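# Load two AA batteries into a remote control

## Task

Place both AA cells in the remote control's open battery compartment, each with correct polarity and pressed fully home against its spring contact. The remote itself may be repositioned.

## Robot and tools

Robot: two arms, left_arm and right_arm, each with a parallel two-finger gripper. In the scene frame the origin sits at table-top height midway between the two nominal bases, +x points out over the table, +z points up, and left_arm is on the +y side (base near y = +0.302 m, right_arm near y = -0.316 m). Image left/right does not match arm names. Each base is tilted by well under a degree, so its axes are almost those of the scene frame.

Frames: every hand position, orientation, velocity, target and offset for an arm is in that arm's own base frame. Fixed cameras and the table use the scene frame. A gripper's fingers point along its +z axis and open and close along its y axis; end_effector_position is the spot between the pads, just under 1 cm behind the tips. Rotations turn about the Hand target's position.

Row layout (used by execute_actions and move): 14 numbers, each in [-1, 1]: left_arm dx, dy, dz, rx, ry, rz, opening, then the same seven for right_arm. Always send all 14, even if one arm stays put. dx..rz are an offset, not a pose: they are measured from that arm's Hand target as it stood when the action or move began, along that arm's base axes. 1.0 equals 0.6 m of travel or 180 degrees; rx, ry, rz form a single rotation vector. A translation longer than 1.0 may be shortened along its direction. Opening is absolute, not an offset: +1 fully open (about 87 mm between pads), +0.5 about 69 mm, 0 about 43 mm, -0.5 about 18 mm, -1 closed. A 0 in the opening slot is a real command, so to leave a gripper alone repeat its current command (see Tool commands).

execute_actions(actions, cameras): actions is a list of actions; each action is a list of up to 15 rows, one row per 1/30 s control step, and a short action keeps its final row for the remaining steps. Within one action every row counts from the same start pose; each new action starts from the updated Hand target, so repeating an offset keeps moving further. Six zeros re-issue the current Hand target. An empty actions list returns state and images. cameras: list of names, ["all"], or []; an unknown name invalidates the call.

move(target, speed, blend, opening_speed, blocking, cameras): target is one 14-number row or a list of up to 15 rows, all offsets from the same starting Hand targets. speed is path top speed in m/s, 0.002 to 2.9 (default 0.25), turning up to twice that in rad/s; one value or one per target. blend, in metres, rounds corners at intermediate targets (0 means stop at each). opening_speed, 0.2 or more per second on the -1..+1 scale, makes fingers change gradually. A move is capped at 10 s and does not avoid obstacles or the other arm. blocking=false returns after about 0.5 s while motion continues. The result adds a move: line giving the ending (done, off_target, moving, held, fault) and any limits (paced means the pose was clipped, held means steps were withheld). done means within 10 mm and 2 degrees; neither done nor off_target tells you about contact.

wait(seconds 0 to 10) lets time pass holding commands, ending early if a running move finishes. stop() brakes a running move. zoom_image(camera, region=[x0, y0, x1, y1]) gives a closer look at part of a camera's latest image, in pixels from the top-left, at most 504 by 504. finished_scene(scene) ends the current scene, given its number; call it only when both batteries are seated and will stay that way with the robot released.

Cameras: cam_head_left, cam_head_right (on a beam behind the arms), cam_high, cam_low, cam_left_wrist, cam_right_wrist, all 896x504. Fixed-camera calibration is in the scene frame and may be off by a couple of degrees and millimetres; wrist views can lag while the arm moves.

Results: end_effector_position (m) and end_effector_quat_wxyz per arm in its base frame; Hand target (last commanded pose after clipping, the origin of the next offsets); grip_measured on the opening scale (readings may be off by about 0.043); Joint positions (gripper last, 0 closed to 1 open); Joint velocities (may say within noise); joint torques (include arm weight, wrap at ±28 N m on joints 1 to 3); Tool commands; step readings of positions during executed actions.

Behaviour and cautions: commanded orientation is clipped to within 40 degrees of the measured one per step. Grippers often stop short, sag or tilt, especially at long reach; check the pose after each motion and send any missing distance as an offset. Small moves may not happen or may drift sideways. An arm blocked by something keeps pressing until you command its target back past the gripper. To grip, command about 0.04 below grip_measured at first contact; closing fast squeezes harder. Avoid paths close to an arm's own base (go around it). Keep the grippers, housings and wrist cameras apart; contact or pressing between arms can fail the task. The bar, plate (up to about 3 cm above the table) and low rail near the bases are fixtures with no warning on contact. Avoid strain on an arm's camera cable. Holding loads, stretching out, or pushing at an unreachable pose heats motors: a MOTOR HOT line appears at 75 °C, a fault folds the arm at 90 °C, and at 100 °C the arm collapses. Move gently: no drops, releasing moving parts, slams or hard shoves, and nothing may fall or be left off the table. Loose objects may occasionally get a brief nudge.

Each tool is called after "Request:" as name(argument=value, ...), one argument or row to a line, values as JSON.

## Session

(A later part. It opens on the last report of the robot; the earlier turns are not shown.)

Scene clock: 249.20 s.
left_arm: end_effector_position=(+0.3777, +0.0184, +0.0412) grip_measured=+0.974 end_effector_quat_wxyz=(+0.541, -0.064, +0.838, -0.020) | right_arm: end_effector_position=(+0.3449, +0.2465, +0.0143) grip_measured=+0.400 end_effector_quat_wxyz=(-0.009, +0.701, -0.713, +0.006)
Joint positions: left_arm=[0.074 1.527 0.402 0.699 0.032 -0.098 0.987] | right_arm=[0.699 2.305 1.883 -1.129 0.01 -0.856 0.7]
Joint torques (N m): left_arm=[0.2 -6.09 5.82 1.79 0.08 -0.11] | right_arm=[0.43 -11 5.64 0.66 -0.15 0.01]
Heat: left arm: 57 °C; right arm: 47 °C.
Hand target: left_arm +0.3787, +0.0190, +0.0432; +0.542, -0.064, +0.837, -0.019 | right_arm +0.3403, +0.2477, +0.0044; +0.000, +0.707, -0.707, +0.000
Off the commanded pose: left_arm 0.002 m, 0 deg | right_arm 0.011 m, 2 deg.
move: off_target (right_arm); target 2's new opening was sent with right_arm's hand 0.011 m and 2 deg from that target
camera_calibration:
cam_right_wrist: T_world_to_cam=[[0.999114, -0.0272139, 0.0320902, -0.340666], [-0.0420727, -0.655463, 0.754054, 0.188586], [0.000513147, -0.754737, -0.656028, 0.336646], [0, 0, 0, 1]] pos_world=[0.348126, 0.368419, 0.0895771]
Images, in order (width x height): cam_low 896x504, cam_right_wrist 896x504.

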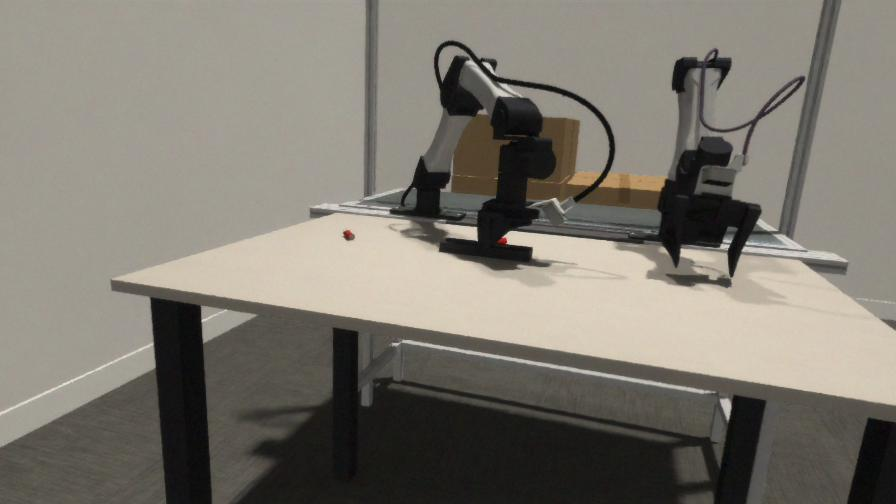

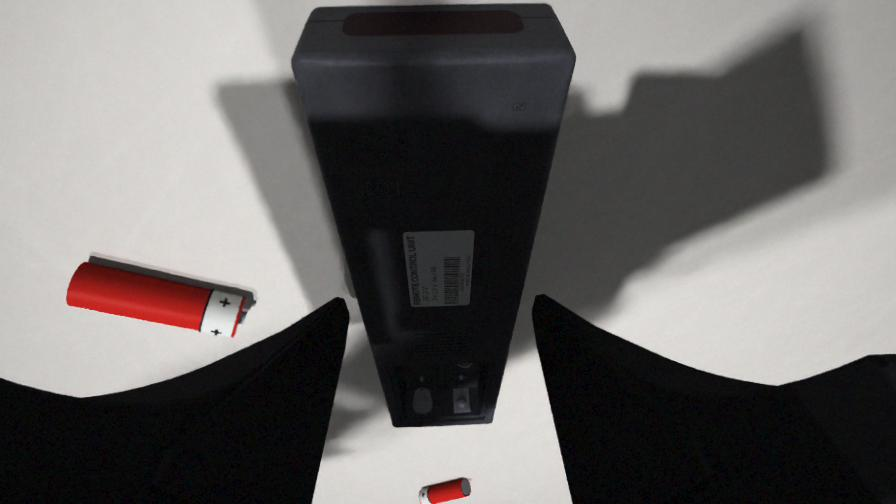

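Request:
move(
  target=[0,0,0,0,0,0,1, 0,0,0.24,0,0,0,0.8],
  speed=0.2,
  cameras=["all"],
)

Scene clock: 252.53 s.
left_arm: end_effector_position=(+0.3777, +0.0184, +0.0412) grip_measured=+0.974 end_effector_quat_wxyz=(+0.541, -0.064, +0.838, -0.020) | right_arm: end_effector_position=(+0.3438, +0.2455, +0.1356) grip_measured=+0.800 end_effector_quat_wxyz=(-0.027, +0.702, -0.711, +0.007)
Joint positions: left_arm=[0.074 1.527 0.402 0.699 0.032 -0.098 0.987] | right_arm=[0.699 2.287 2.342 -1.571 0.01 -0.859 0.9]
Joint torques (N m): left_arm=[0.09 -6.16 5.46 1.82 0.03 -0.11] | right_arm=[0.66 -14.17 7.94 0.46 -0.07 0.02]
Heat: left arm: 57 °C; right arm: 48 °C.
Hand target: left_arm +0.3787, +0.0190, +0.0432; +0.542, -0.064, +0.837, -0.019 | right_arm +0.3403, +0.2477, +0.1483; +0.000, +0.707, -0.707, +0.000
Off the commanded pose: left_arm 0.002 m, 0 deg | right_arm 0.013 m, 3 deg.
joint sent to its limit (right arm) — joint 4 (wrist pitch), lower limit. The joint targets are off in orientation, not in position.
move: off_target (right_arm)
camera_calibration:
cam_right_wrist: T_world_to_cam=[[0.998001, -0.0247798, 0.0581424, -0.347249], [-0.0596822, -0.672234, 0.737929, 0.108761], [0.0207996, -0.739924, -0.672369, 0.407012], [0, 0, 0, 1]] pos_world=[0.34458, 0.365667, 0.213594]

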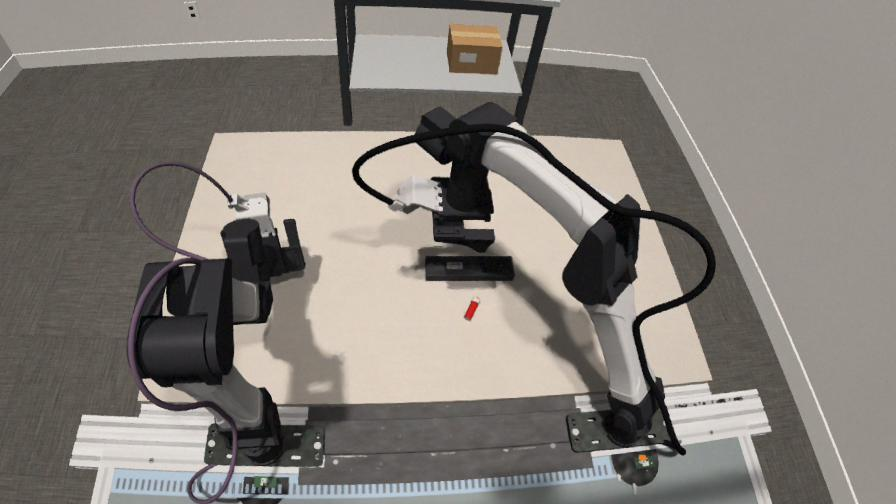

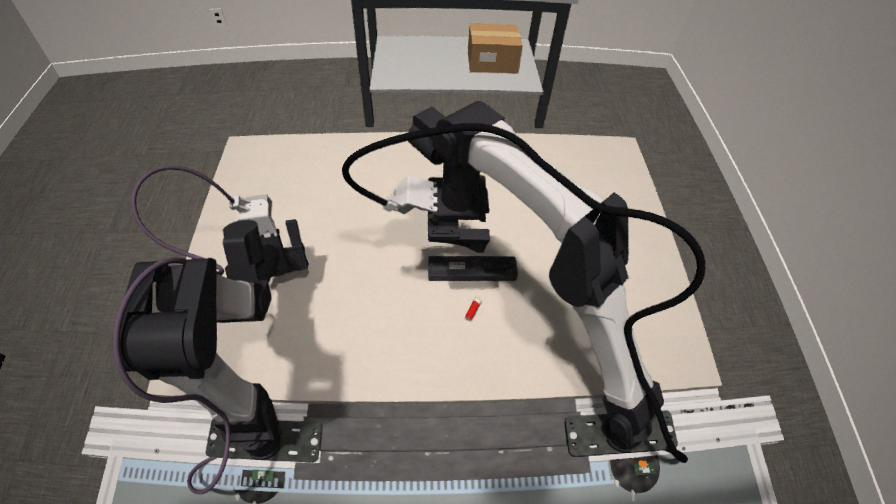

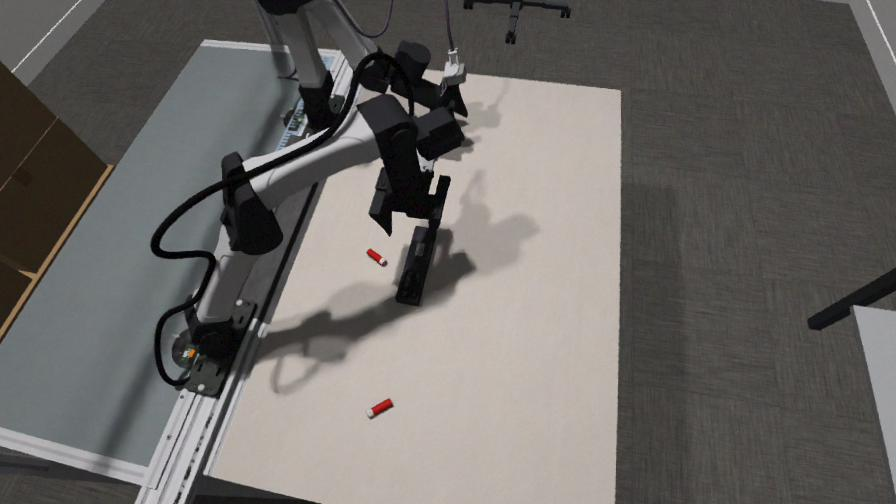

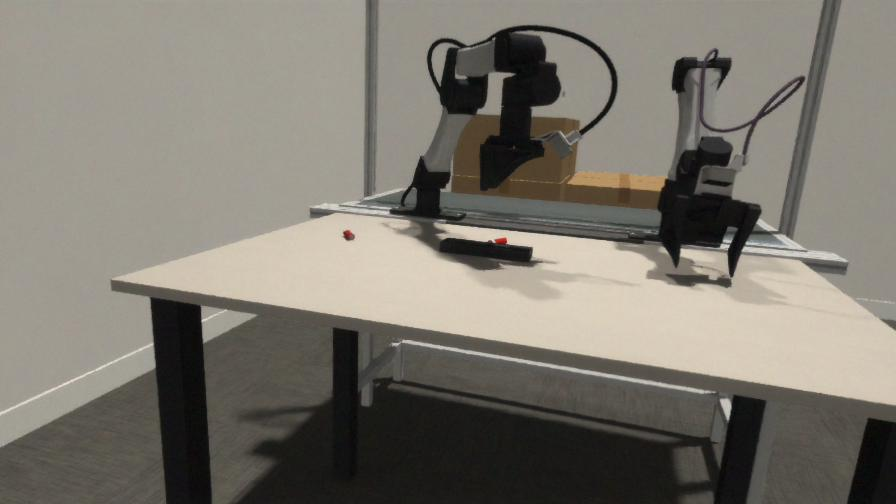

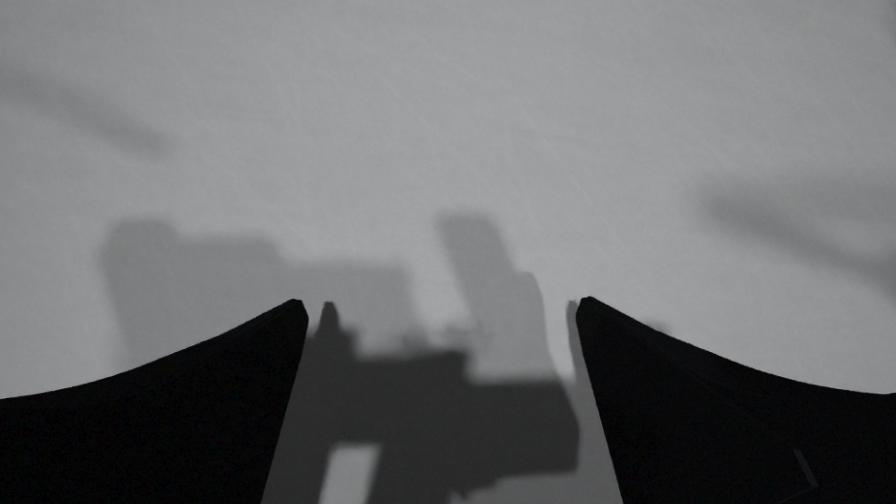

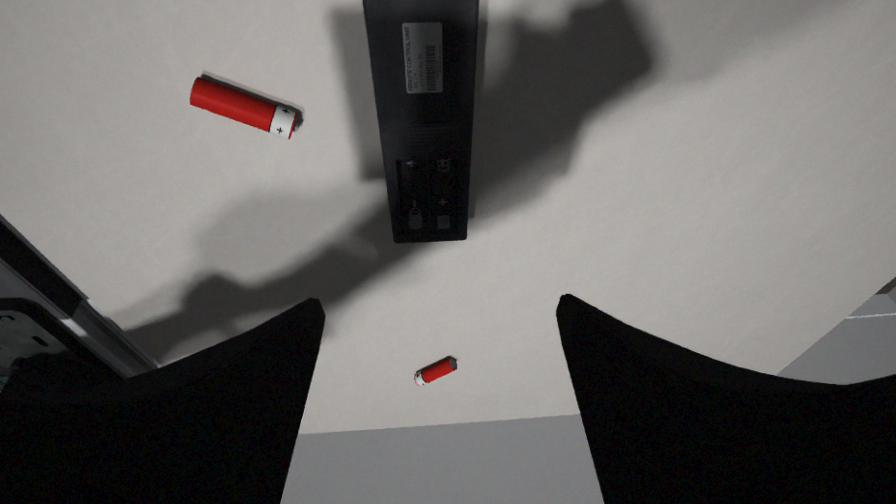

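Request:
move(
  target=[0,0,0,0,0,0,1, -0.0138,-0.516,-0.07,0.0782,-0.0355,-0.270,1],
  speed=0.3,
  cameras=["cam_right_wrist", "cam_head_left", "cam_high"],
)

Request:
zoom_image(
  camera="cam_high",
  region=[350, 200, 500, 320],
)

Request:
zoom_image(
  camera="cam_head_left",
  region=[410, 240, 540, 330],
)

Scene clock: 335.87 s.
left_arm: end_effector_position=(+0.3777, +0.0184, +0.0412) grip_measured=+0.974 end_effector_quat_wxyz=(+0.541, -0.064, +0.838, -0.020) | right_arm: end_effector_position=(+0.3307, -0.0644, +0.1051) grip_measured=+1.000 end_effector_quat_wxyz=(+0.113, -0.342, +0.932, +0.044)
Joint positions: left_arm=[0.074 1.527 0.402 0.699 0.032 -0.098 0.987] | right_arm=[-0.198 1.775 1.482 -1.128 -0.192 -0.887 1]
Joint torques (N m): left_arm=[0.17 -6.06 5.38 1.89 0.1 -0.11] | right_arm=[-0.02 -9.32 6.46 0.96 -0.32 0.01]
Heat: left arm: 58 °C; right arm: 64 °C.
Hand target: left_arm +0.3787, +0.0190, +0.0432; +0.542, -0.064, +0.837, -0.019 | right_arm +0.3321, -0.0619, +0.1063; +0.122, -0.348, +0.928, +0.046
Off the commanded pose: left_arm 0.002 m, 0 deg | right_arm 0.003 m, 1 deg.
move: done
camera_calibration:
cam_right_wrist: T_world_to_cam=[[0.637197, -0.77069, 0.0040609, -0.263078], [-0.629713, -0.517586, 0.579281, 0.137347], [-0.444344, -0.371673, -0.815118, 0.350066], [0, 0, 0, 1]] pos_world=[0.409671, -0.00155197, 0.206851]
Images, in order (width x height): cam_head_left 896x504, cam_high 896x504, cam_right_wrist 896x504.

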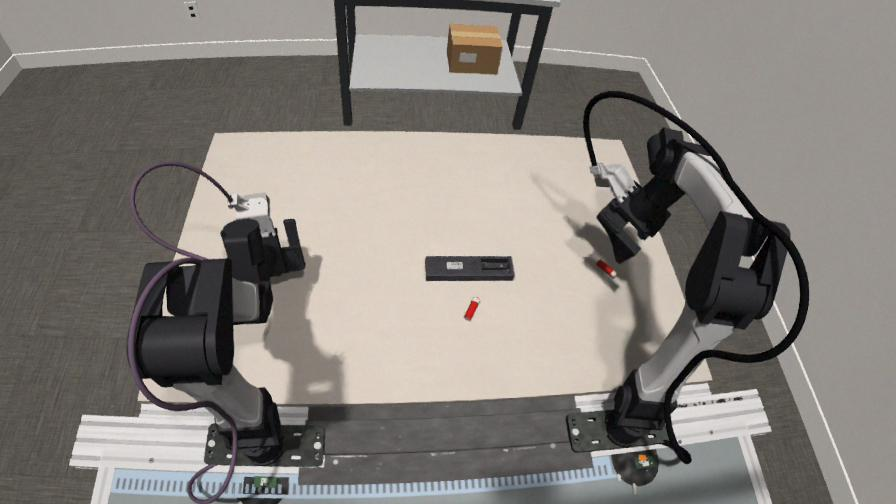

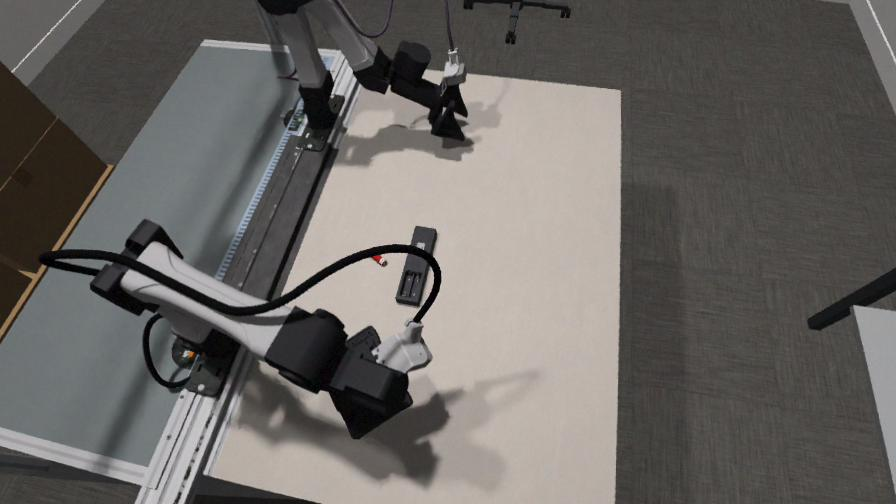

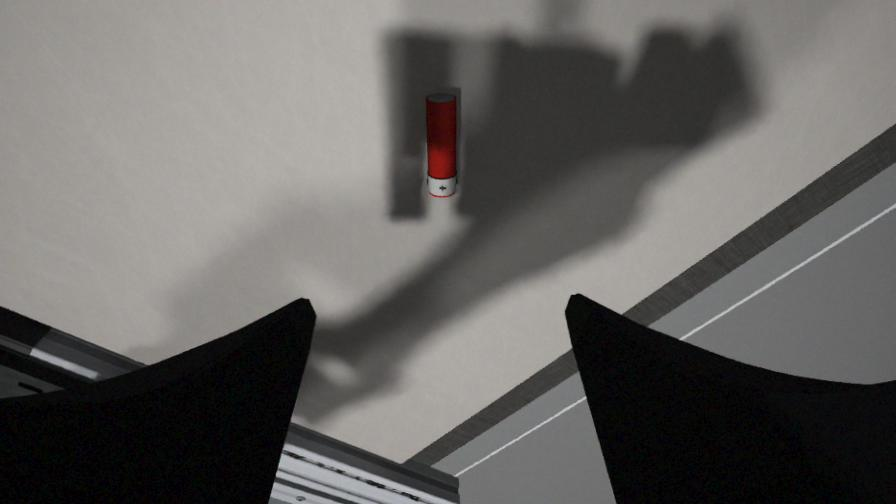

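Scaled by 3.360.

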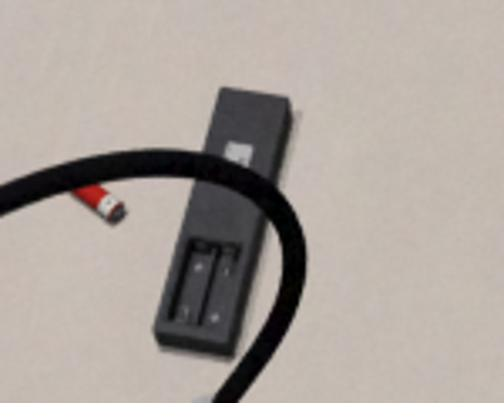

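Scaled by 3.877.

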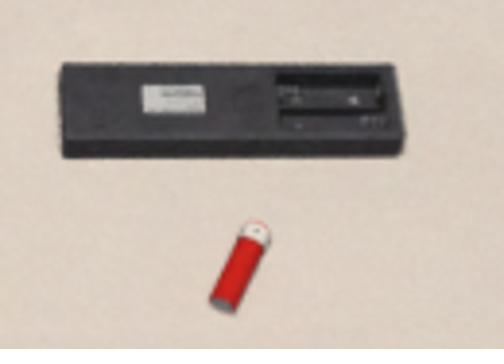

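Request:
move(
  target=[0,0,0,0,0,0,1, 0.0032,0.0027,-0.1085,0,0,0,0.5],
  speed=0.2,
  cameras=["cam_right_wrist"],
)

Scene clock: 346.60 s.
left_arm: end_effector_position=(+0.3777, +0.0184, +0.0412) grip_measured=+0.974 end_effector_quat_wxyz=(+0.541, -0.064, +0.838, -0.020) | right_arm: end_effector_position=(+0.3333, -0.0647, +0.0458) grip_measured=+0.500 end_effector_quat_wxyz=(+0.121, -0.343, +0.931, +0.039)
Joint positions: left_arm=[0.074 1.527 0.402 0.699 0.032 -0.098 0.987] | right_arm=[-0.198 1.805 1.278 -0.876 -0.193 -0.887 0.75]
Joint torques (N m): left_arm=[0.09 -6.09 5.35 1.8 0.07 -0.11] | right_arm=[0.53 -7.77 6.31 1 -0.31 0.07]
Heat: left arm: 59 °C; right arm: 59 °C.
Hand target: left_arm +0.3787, +0.0190, +0.0432; +0.542, -0.064, +0.837, -0.019 | right_arm +0.3340, -0.0603, +0.0412; +0.122, -0.348, +0.928, +0.046
Off the commanded pose: left_arm 0.002 m, 0 deg | right_arm 0.006 m, 1 deg.
move: done
camera_calibration:
cam_right_wrist: T_world_to_cam=[[0.637395, -0.770327, 0.0179832, -0.265404], [-0.640137, -0.516392, 0.568828, 0.177229], [-0.428897, -0.37408, -0.82226, 0.297722], [0, 0, 0, 1]] pos_world=[0.41031, -0.00155704, 0.148765]
Images, in order (width x height): cam_right_wrist 896x504.

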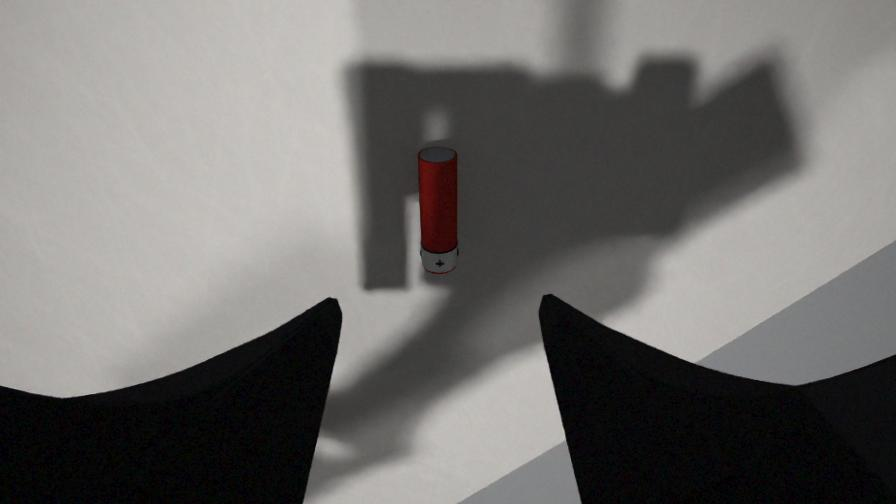

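Request:
move(
  target=[0,0,0,0,0,0,1, 0,0,-0.0553,0,0,0,0.0],
  speed=0.1,
  cameras=["cam_right_wrist"],
)

Scene clock: 353.27 s.
left_arm: end_effector_position=(+0.3777, +0.0184, +0.0412) grip_measured=+0.974 end_effector_quat_wxyz=(+0.541, -0.064, +0.838, -0.020) | right_arm: end_effector_position=(+0.3344, -0.0649, +0.0137) grip_measured=+0.000 end_effector_quat_wxyz=(+0.123, -0.343, +0.931, +0.038)
Joint positions: left_arm=[0.074 1.527 0.402 0.699 0.032 -0.098 0.987] | right_arm=[-0.198 1.848 1.197 -0.749 -0.193 -0.887 0.5]
Joint torques (N m): left_arm=[0.08 -5.96 5.45 1.85 0.08 -0.06] | right_arm=[0.5 -7.72 5.91 1 -0.3 0.07]
Heat: left arm: 59 °C; right arm: 57 °C.
Hand target: left_arm +0.3787, +0.0190, +0.0432; +0.542, -0.064, +0.837, -0.019 | right_arm +0.3341, -0.0603, +0.0080; +0.122, -0.348, +0.928, +0.046
Off the commanded pose: left_arm 0.002 m, 0 deg | right_arm 0.007 m, 1 deg.
move: done
camera_calibration:
cam_right_wrist: T_world_to_cam=[[0.637331, -0.770314, 0.0206429, -0.265786], [-0.642024, -0.515993, 0.567059, 0.196712], [-0.426162, -0.374658, -0.823419, 0.270857], [0, 0, 0, 1]] pos_world=[0.411117, -0.00175847, 0.116968]
Images, in order (width x height): cam_right_wrist 896x504.

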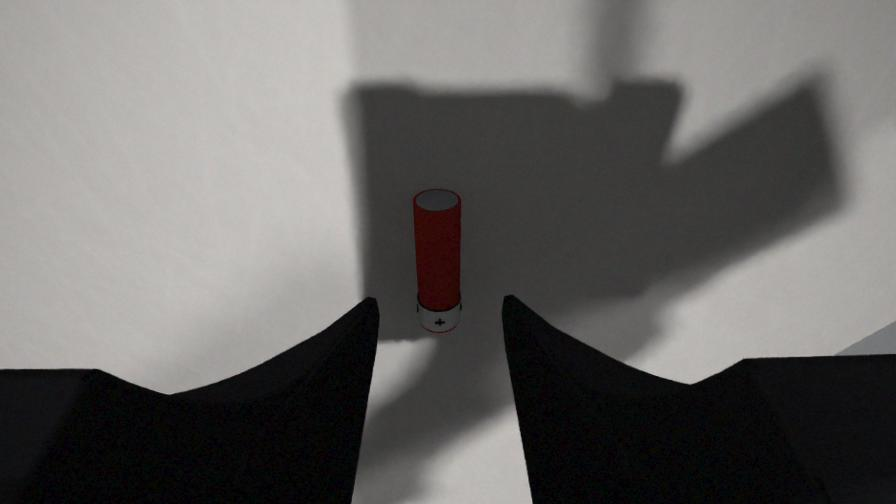

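Request:
move(
  target=[0,0,0,0,0,0,1, 0,0,-0.0067,0,0,0,-0.2],
  speed=0.05,
  cameras=["cam_right_wrist"],
)

Scene clock: 356.33 s.
left_arm: end_effector_position=(+0.3777, +0.0184, +0.0412) grip_measured=+0.974 end_effector_quat_wxyz=(+0.541, -0.064, +0.838, -0.020) | right_arm: end_effector_position=(+0.3357, -0.0652, +0.0122) grip_measured=-0.200 end_effector_quat_wxyz=(+0.126, -0.343, +0.930, +0.036)
Joint positions: left_arm=[0.074 1.527 0.402 0.699 0.032 -0.098 0.987] | right_arm=[-0.198 1.848 1.19 -0.734 -0.193 -0.887 0.4]
Joint torques (N m): left_arm=[0.23 -6.28 5.52 1.86 0.06 -0.12] | right_arm=[0.49 -7.16 5.72 1.04 -0.3 0.07]
Heat: left arm: 59 °C; right arm: 56 °C.
Hand target: left_arm +0.3787, +0.0190, +0.0432; +0.542, -0.064, +0.837, -0.019 | right_arm +0.3339, -0.0603, +0.0039; +0.122, -0.348, +0.928, +0.046
Off the commanded pose: left_arm 0.002 m, 0 deg | right_arm 0.010 m, 1 deg.
move: done
camera_calibration:
cam_right_wrist: T_world_to_cam=[[0.63714, -0.770278, 0.0269025, -0.266742], [-0.646487, -0.51509, 0.562793, 0.199995], [-0.41965, -0.37597, -0.82616, 0.26781], [0, 0, 0, 1]] pos_world=[0.411633, -0.0017617, 0.115874]
Images, in order (width x height): cam_right_wrist 896x504.

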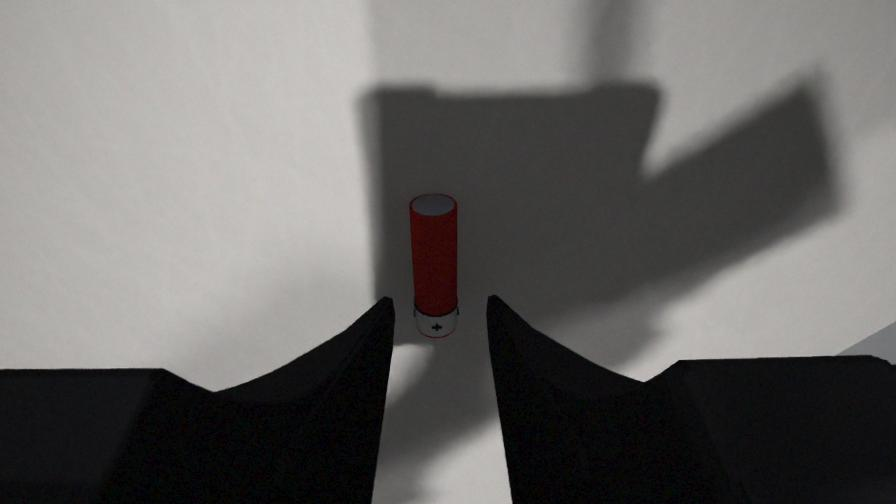

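Request:
move(
  target=[0,0,0,0,0,0,1, -0.003,0.0026,-0.0045,0,0,0,-0.3],
  speed=0.05,
  cameras=["cam_right_wrist"],
)

Scene clock: 359.47 s.
left_arm: end_effector_position=(+0.3777, +0.0184, +0.0412) grip_measured=+0.974 end_effector_quat_wxyz=(+0.541, -0.064, +0.838, -0.020) | right_arm: end_effector_position=(+0.3340, -0.0635, +0.0086) grip_measured=-0.300 end_effector_quat_wxyz=(+0.125, -0.345, +0.929, +0.037)
Joint positions: left_arm=[0.074 1.527 0.402 0.699 0.032 -0.098 0.987] | right_arm=[-0.194 1.848 1.175 -0.72 -0.193 -0.887 0.35]
Joint torques (N m): left_arm=[0.2 -5.97 5.48 1.82 0.04 -0.07] | right_arm=[0.5 -7.34 5.67 1.01 -0.3 0.11]
Heat: left arm: 59 °C; right arm: 55 °C.
Hand target: left_arm +0.3787, +0.0190, +0.0432; +0.542, -0.064, +0.837, -0.019 | right_arm +0.3322, -0.0587, +0.0013; +0.122, -0.348, +0.928, +0.046
Off the commanded pose: left_arm 0.002 m, 0 deg | right_arm 0.009 m, 1 deg.
move: done
camera_calibration:
cam_right_wrist: T_world_to_cam=[[0.640113, -0.767852, 0.0256464, -0.265109], [-0.643654, -0.517752, 0.563597, 0.200586], [-0.419481, -0.377273, -0.825652, 0.264668], [0, 0, 0, 1]] pos_world=[0.409831, 0.000141816, 0.112273]
Images, in order (width x height): cam_right_wrist 896x504.

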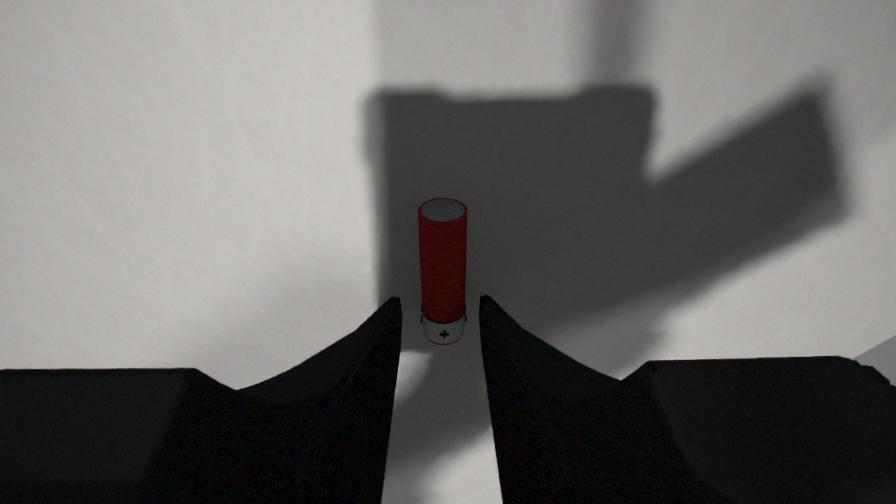

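Request:
move(
  target=[0,0,0,0,0,0,1, 0,0,0.0165,0,0,0,-0.3],
  speed=0.05,
)

Scene clock: 364.97 s.
left_arm: end_effector_position=(+0.3777, +0.0184, +0.0412) grip_measured=+0.974 end_effector_quat_wxyz=(+0.541, -0.064, +0.838, -0.020) | right_arm: end_effector_position=(+0.3311, -0.0629, +0.0084) grip_measured=-0.300 end_effector_quat_wxyz=(+0.120, -0.345, +0.930, +0.040)
Joint positions: left_arm=[0.074 1.527 0.402 0.699 0.032 -0.098 0.987] | right_arm=[-0.194 1.848 1.175 -0.732 -0.193 -0.887 0.35]
Joint torques (N m): left_arm=[0.06 -6.01 5.63 1.84 0.06 -0.08] | right_arm=[0.51 -8.77 7.79 0.73 -0.3 0.11]
Heat: left arm: 59 °C; right arm: 54 °C.
Hand target: left_arm +0.3787, +0.0190, +0.0432; +0.542, -0.064, +0.837, -0.019 | right_arm +0.3321, -0.0587, +0.0112; +0.122, -0.348, +0.928, +0.046
Off the commanded pose: left_arm 0.002 m, 0 deg | right_arm 0.005 m, 1 deg.
move: done

Request:
move(
  target=[0,0,0,0,0,0,1, 0,0,0.006,0,0,0,-0.3],
  speed=0.05,
  cameras=["cam_right_wrist"],
)

Scene clock: 367.70 s.
left_arm: end_effector_position=(+0.3777, +0.0184, +0.0412) grip_measured=+0.974 end_effector_quat_wxyz=(+0.541, -0.064, +0.838, -0.020) | right_arm: end_effector_position=(+0.3277, -0.0623, +0.0082) grip_measured=-0.300 end_effector_quat_wxyz=(+0.115, -0.344, +0.931, +0.044)
Joint positions: left_arm=[0.074 1.527 0.402 0.699 0.032 -0.098 0.987] | right_arm=[-0.194 1.848 1.175 -0.746 -0.193 -0.887 0.35]
Joint torques (N m): left_arm=[0.2 -6.34 5.24 1.84 0.01 -0.09] | right_arm=[0.47 -9.28 8.53 0.71 -0.3 0.11]
Heat: left arm: 59 °C; right arm: 53 °C.
Hand target: left_arm +0.3787, +0.0190, +0.0432; +0.542, -0.064, +0.837, -0.019 | right_arm +0.3321, -0.0587, +0.0148; +0.122, -0.348, +0.928, +0.046
Off the commanded pose: left_arm 0.002 m, 0 deg | right_arm 0.009 m, 1 deg.
move: done
camera_calibration:
cam_right_wrist: T_world_to_cam=[[0.640565, -0.767882, 0.00580559, -0.260107], [-0.629302, -0.5206, 0.577022, 0.192372], [-0.440062, -0.373274, -0.816708, 0.269063], [0, 0, 0, 1]] pos_world=[0.40608, 0.00085187, 0.110253]
Images, in order (width x height): cam_right_wrist 896x504.

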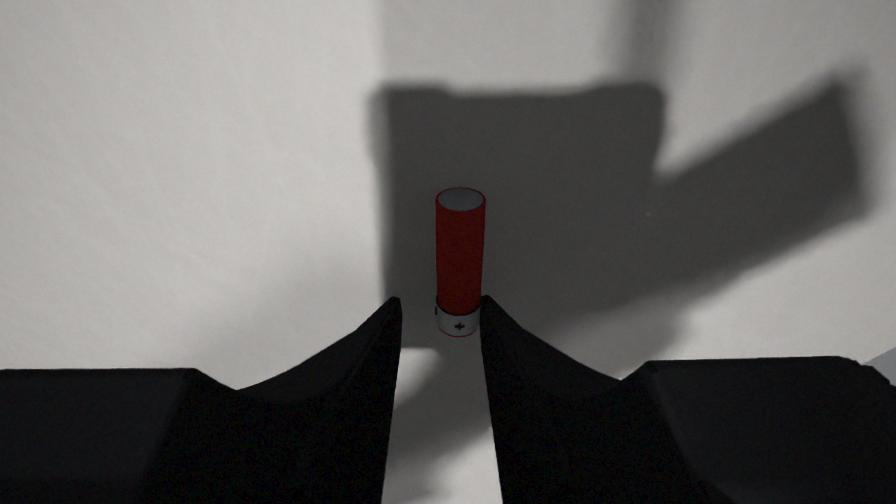

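Request:
move(
  target=[
    [0,0,0,0,0,0,1, 0.001,-0.001,0.033,0,0,0,-0.2],
    [0,0,0,0,0,0,1, 0.0015,0.001,-0.0195,0,0,0,-0.2],
  ],
  speed=0.08,
  cameras=["cam_right_wrist"],
)

Scene clock: 372.80 s.
left_arm: end_effector_position=(+0.3777, +0.0184, +0.0412) grip_measured=+0.974 end_effector_quat_wxyz=(+0.541, -0.064, +0.838, -0.020) | right_arm: end_effector_position=(+0.3341, -0.0635, +0.0093) grip_measured=-0.200 end_effector_quat_wxyz=(+0.124, -0.345, +0.930, +0.038)
Joint positions: left_arm=[0.074 1.527 0.402 0.699 0.032 -0.098 0.987] | right_arm=[-0.194 1.85 1.181 -0.727 -0.193 -0.887 0.4]
Joint torques (N m): left_arm=[0.18 -6.09 5.49 1.84 0.08 -0.11] | right_arm=[0.7 -7.6 5.81 1 -0.3 0.13]
Heat: left arm: 59 °C; right arm: 53 °C.
Hand target: left_arm +0.3787, +0.0190, +0.0432; +0.542, -0.064, +0.837, -0.019 | right_arm +0.3331, -0.0581, +0.0031; +0.122, -0.348, +0.928, +0.046
Off the commanded pose: left_arm 0.002 m, 0 deg | right_arm 0.008 m, 1 deg.
move: done
camera_calibration:
cam_right_wrist: T_world_to_cam=[[0.640209, -0.767856, 0.0229884, -0.26525], [-0.641718, -0.51811, 0.565473, 0.199623], [-0.422292, -0.376773, -0.824446, 0.266183], [0, 0, 0, 1]] pos_world=[0.410324, 0.0000430751, 0.11267]
Images, in order (width x height): cam_right_wrist 896x504.

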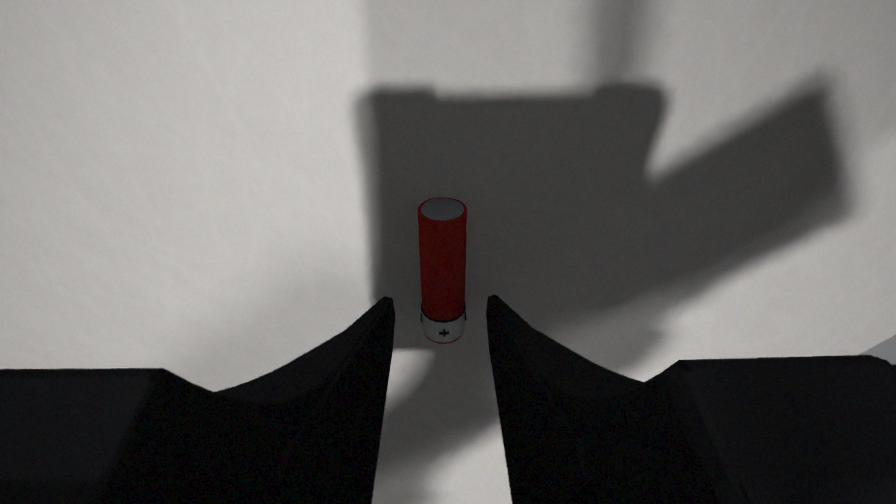

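Request:
move(
  target=[0,0,0,0,0,0,1, 0,0,0,0,0,0,-0.72],
  speed=0.05,
  opening_speed=0.4,
  cameras=["cam_right_wrist"],
)

Scene clock: 376.33 s.
left_arm: end_effector_position=(+0.3777, +0.0184, +0.0412) grip_measured=+0.974 end_effector_quat_wxyz=(+0.541, -0.064, +0.838, -0.020) | right_arm: end_effector_position=(+0.3343, -0.0636, +0.0093) grip_measured=-0.591 end_effector_quat_wxyz=(+0.124, -0.345, +0.930, +0.038)
Joint positions: left_arm=[0.074 1.527 0.402 0.699 0.032 -0.098 0.987] | right_arm=[-0.194 1.85 1.181 -0.727 -0.193 -0.887 0.205]
Joint torques (N m): left_arm=[0.12 -6.06 5.38 1.83 0.05 -0.12] | right_arm=[0.7 -7.62 5.85 1.01 -0.29 0.13]
Heat: left arm: 59 °C; right arm: 52 °C.
Hand target: left_arm +0.3787, +0.0190, +0.0432; +0.542, -0.064, +0.837, -0.019 | right_arm +0.3332, -0.0581, +0.0031; +0.122, -0.348, +0.928, +0.046
Off the commanded pose: left_arm 0.002 m, 0 deg | right_arm 0.008 m, 1 deg.
move: done
camera_calibration:
cam_right_wrist: T_world_to_cam=[[0.64017, -0.76787, 0.0236451, -0.265376], [-0.642216, -0.518015, 0.564994, 0.19989], [-0.421593, -0.376877, -0.824756, 0.266058], [0, 0, 0, 1]] pos_world=[0.410426, 0.0000427741, 0.112771]
Images, in order (width x height): cam_right_wrist 896x504.

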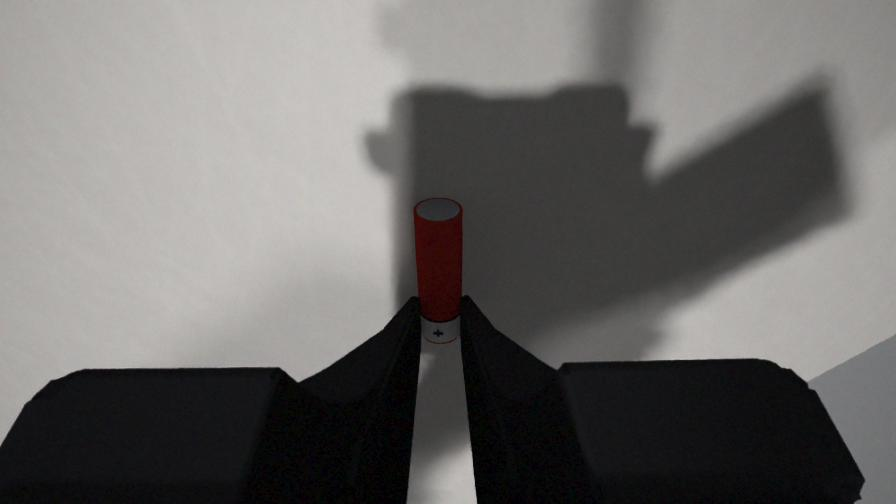

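Request:
move(
  target=[-0.0395,-0.348,0.0947,0.0715,0.0243,-0.529,1, 0,0,0.195,0,0,0,-0.72],
  speed=0.2,
  cameras=["all"],
)

Scene clock: 383.53 s.
left_arm: end_effector_position=(+0.3523, -0.1863, +0.0992) grip_measured=+0.974 end_effector_quat_wxyz=(+0.326, +0.623, +0.633, -0.323) | right_arm: end_effector_position=(+0.3287, -0.0625, +0.1040) grip_measured=-0.591 end_effector_quat_wxyz=(+0.102, -0.343, +0.932, +0.051)
Joint positions: left_arm=[-0.189 1.85 1.364 -0.811 0.926 1.227 0.987] | right_arm=[-0.194 1.791 1.498 -1.154 -0.193 -0.887 0.205]
Joint torques (N m): left_arm=[-0.2 -7.97 7.86 0.67 0.64 -0.04] | right_arm=[0.7 -11.15 9.77 0.63 -0.3 0.12]
Heat: left arm: 58 °C; right arm: 52 °C.
Hand target: left_arm +0.3551, -0.1898, +0.1001; +0.327, +0.628, +0.627, -0.327 | right_arm +0.3332, -0.0582, +0.1201; +0.122, -0.348, +0.928, +0.046
Off the commanded pose: left_arm 0.004 m, 1 deg | right_arm 0.017 m, 2 deg.
move: off_target (right_arm)
camera_calibration:
cam_left_wrist: T_world_to_cam=[[-0.999895, -0.014489, -0.000272885, 0.348039], [-0.0144073, 0.995927, -0.0890032, 0.222274], [0.00156134, -0.0889899, -0.996031, 0.226419], [0, 0, 0, 1]] pos_world=[0.350851, -0.196177, 0.245398]
cam_right_wrist: T_world_to_cam=[[0.640416, -0.767847, -0.0166868, -0.259065], [-0.612676, -0.523857, 0.591778, 0.130381], [-0.463137, -0.368761, -0.805928, 0.354389], [0, 0, 0, 1]] pos_world=[0.409922, 0.0000633261, 0.204132]

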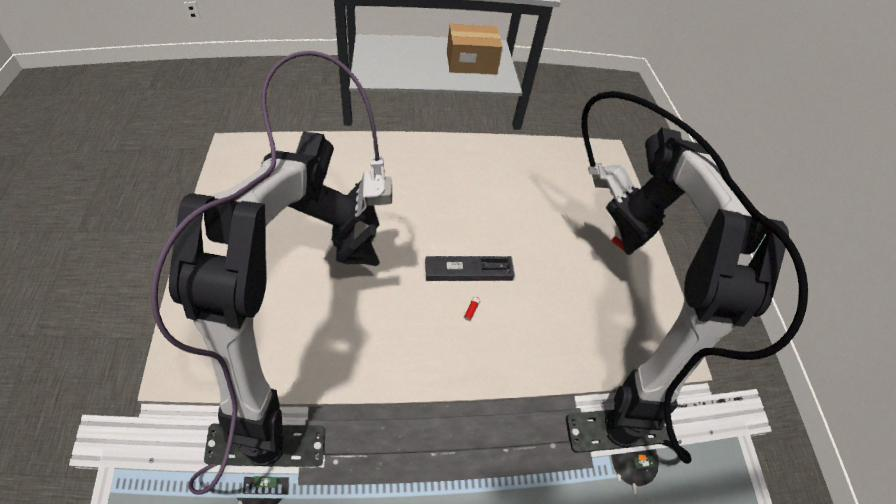

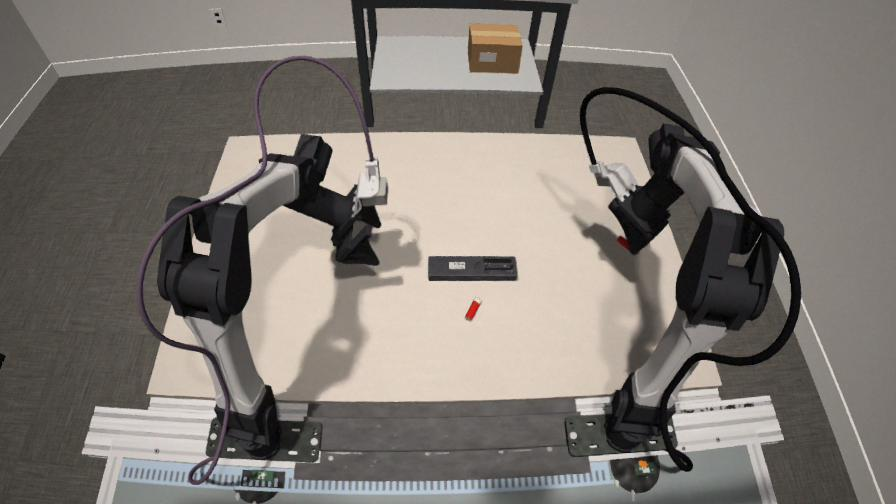

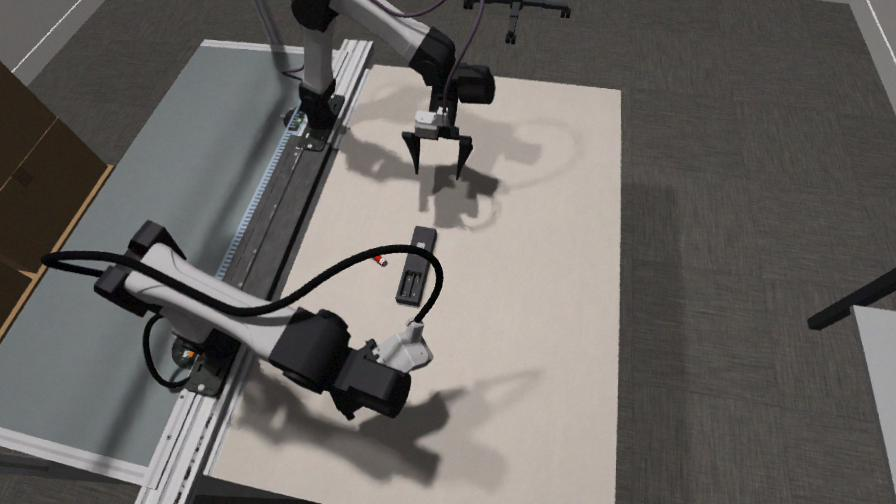

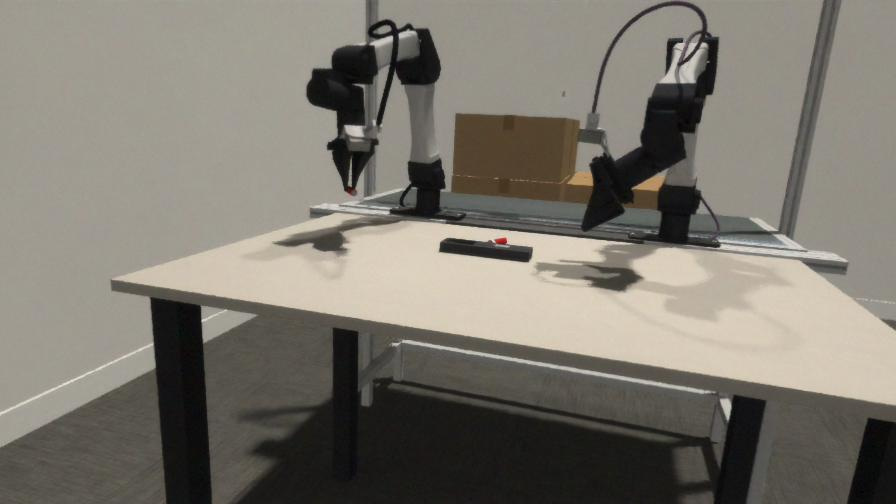

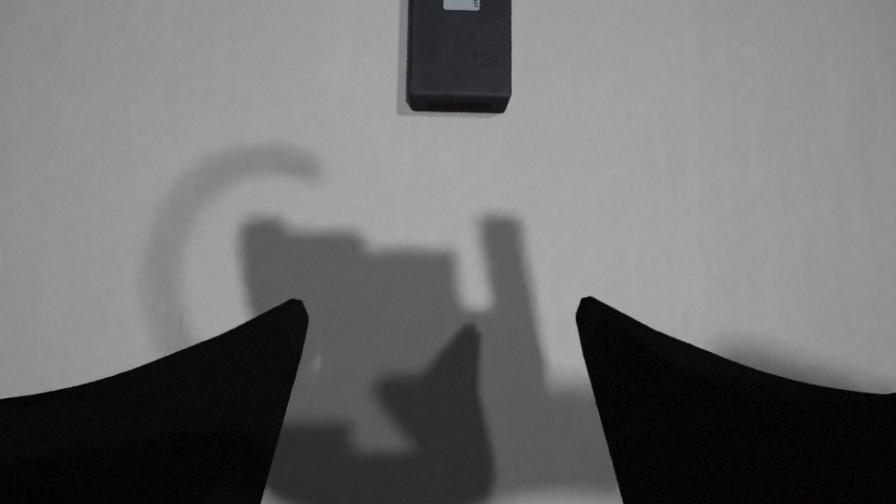

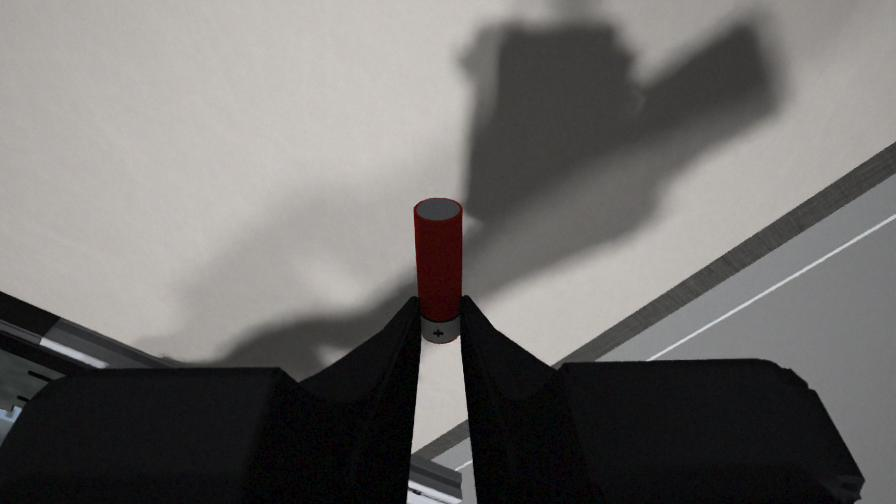

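Request:
move(
  target=[-0.0105,-0.127,-0.085,0,0,0,1, 0,0,0,0,0,0,-0.72],
  speed=0.15,
  cameras=["cam_left_wrist", "cam_low"],
)

Scene clock: 403.20 s.
left_arm: end_effector_position=(+0.3500, -0.2669, +0.0581) grip_measured=+0.974 end_effector_quat_wxyz=(+0.333, +0.628, +0.622, -0.328) | right_arm: end_effector_position=(+0.3286, -0.0624, +0.1040) grip_measured=-0.591 end_effector_quat_wxyz=(+0.102, -0.343, +0.932, +0.051)
Joint positions: left_arm=[-0.394 1.929 1.26 -0.386 0.867 0.943 0.987] | right_arm=[-0.194 1.791 1.498 -1.155 -0.193 -0.887 0.205]
Joint torques (N m): left_arm=[-0.14 -8.85 4.92 1.26 0.45 -0.12] | right_arm=[0.69 -11.14 9.76 0.63 -0.3 0.12]
Heat: left arm: 53 °C; right arm: 52 °C.
Hand target: left_arm +0.3486, -0.2661, +0.0491; +0.326, +0.627, +0.627, -0.327 | right_arm +0.3331, -0.0582, +0.1201; +0.122, -0.348, +0.928, +0.046
Off the commanded pose: left_arm 0.009 m, 1 deg | right_arm 0.017 m, 3 deg.
move: off_target (right_arm)
camera_calibration:
cam_left_wrist: T_world_to_cam=[[-0.999902, 0.00433611, -0.0133116, 0.350405], [0.00574677, 0.994152, -0.107834, 0.29244], [0.0127662, -0.1079, -0.99408, 0.16923], [0, 0, 0, 1]] pos_world=[0.346529, -0.273989, 0.204428]
Images, in order (width x height): cam_low 896x504, cam_left_wrist 896x504.

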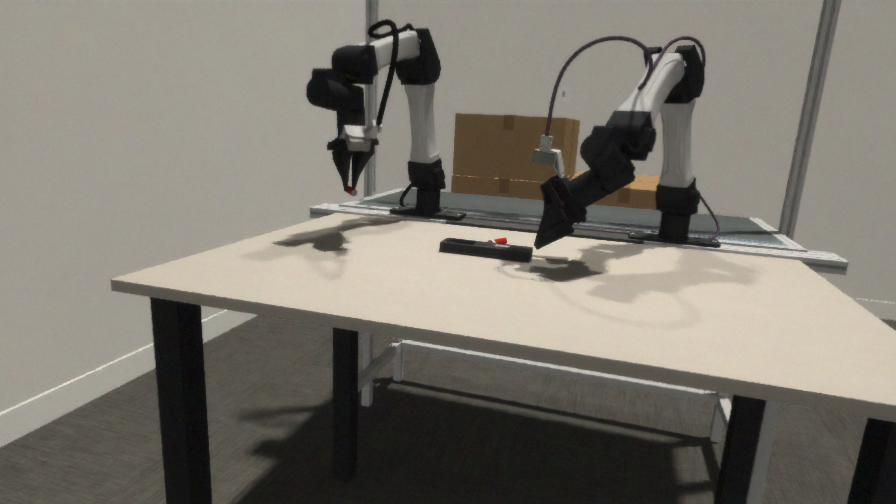

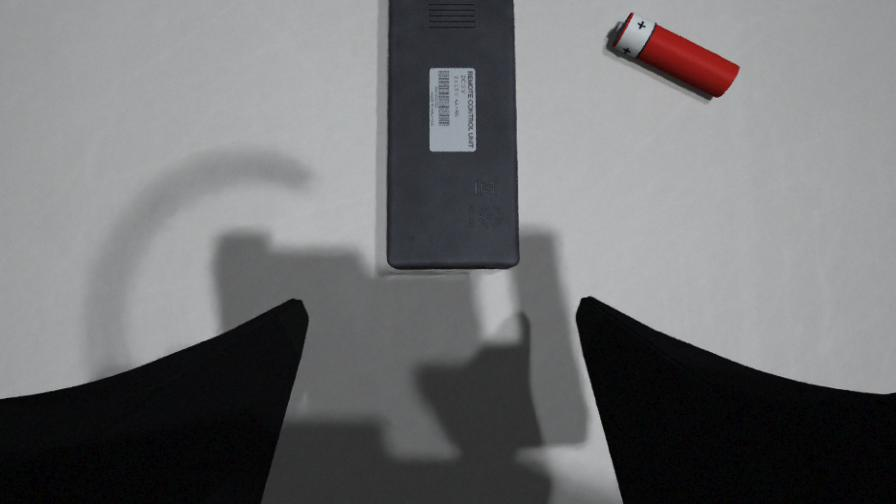

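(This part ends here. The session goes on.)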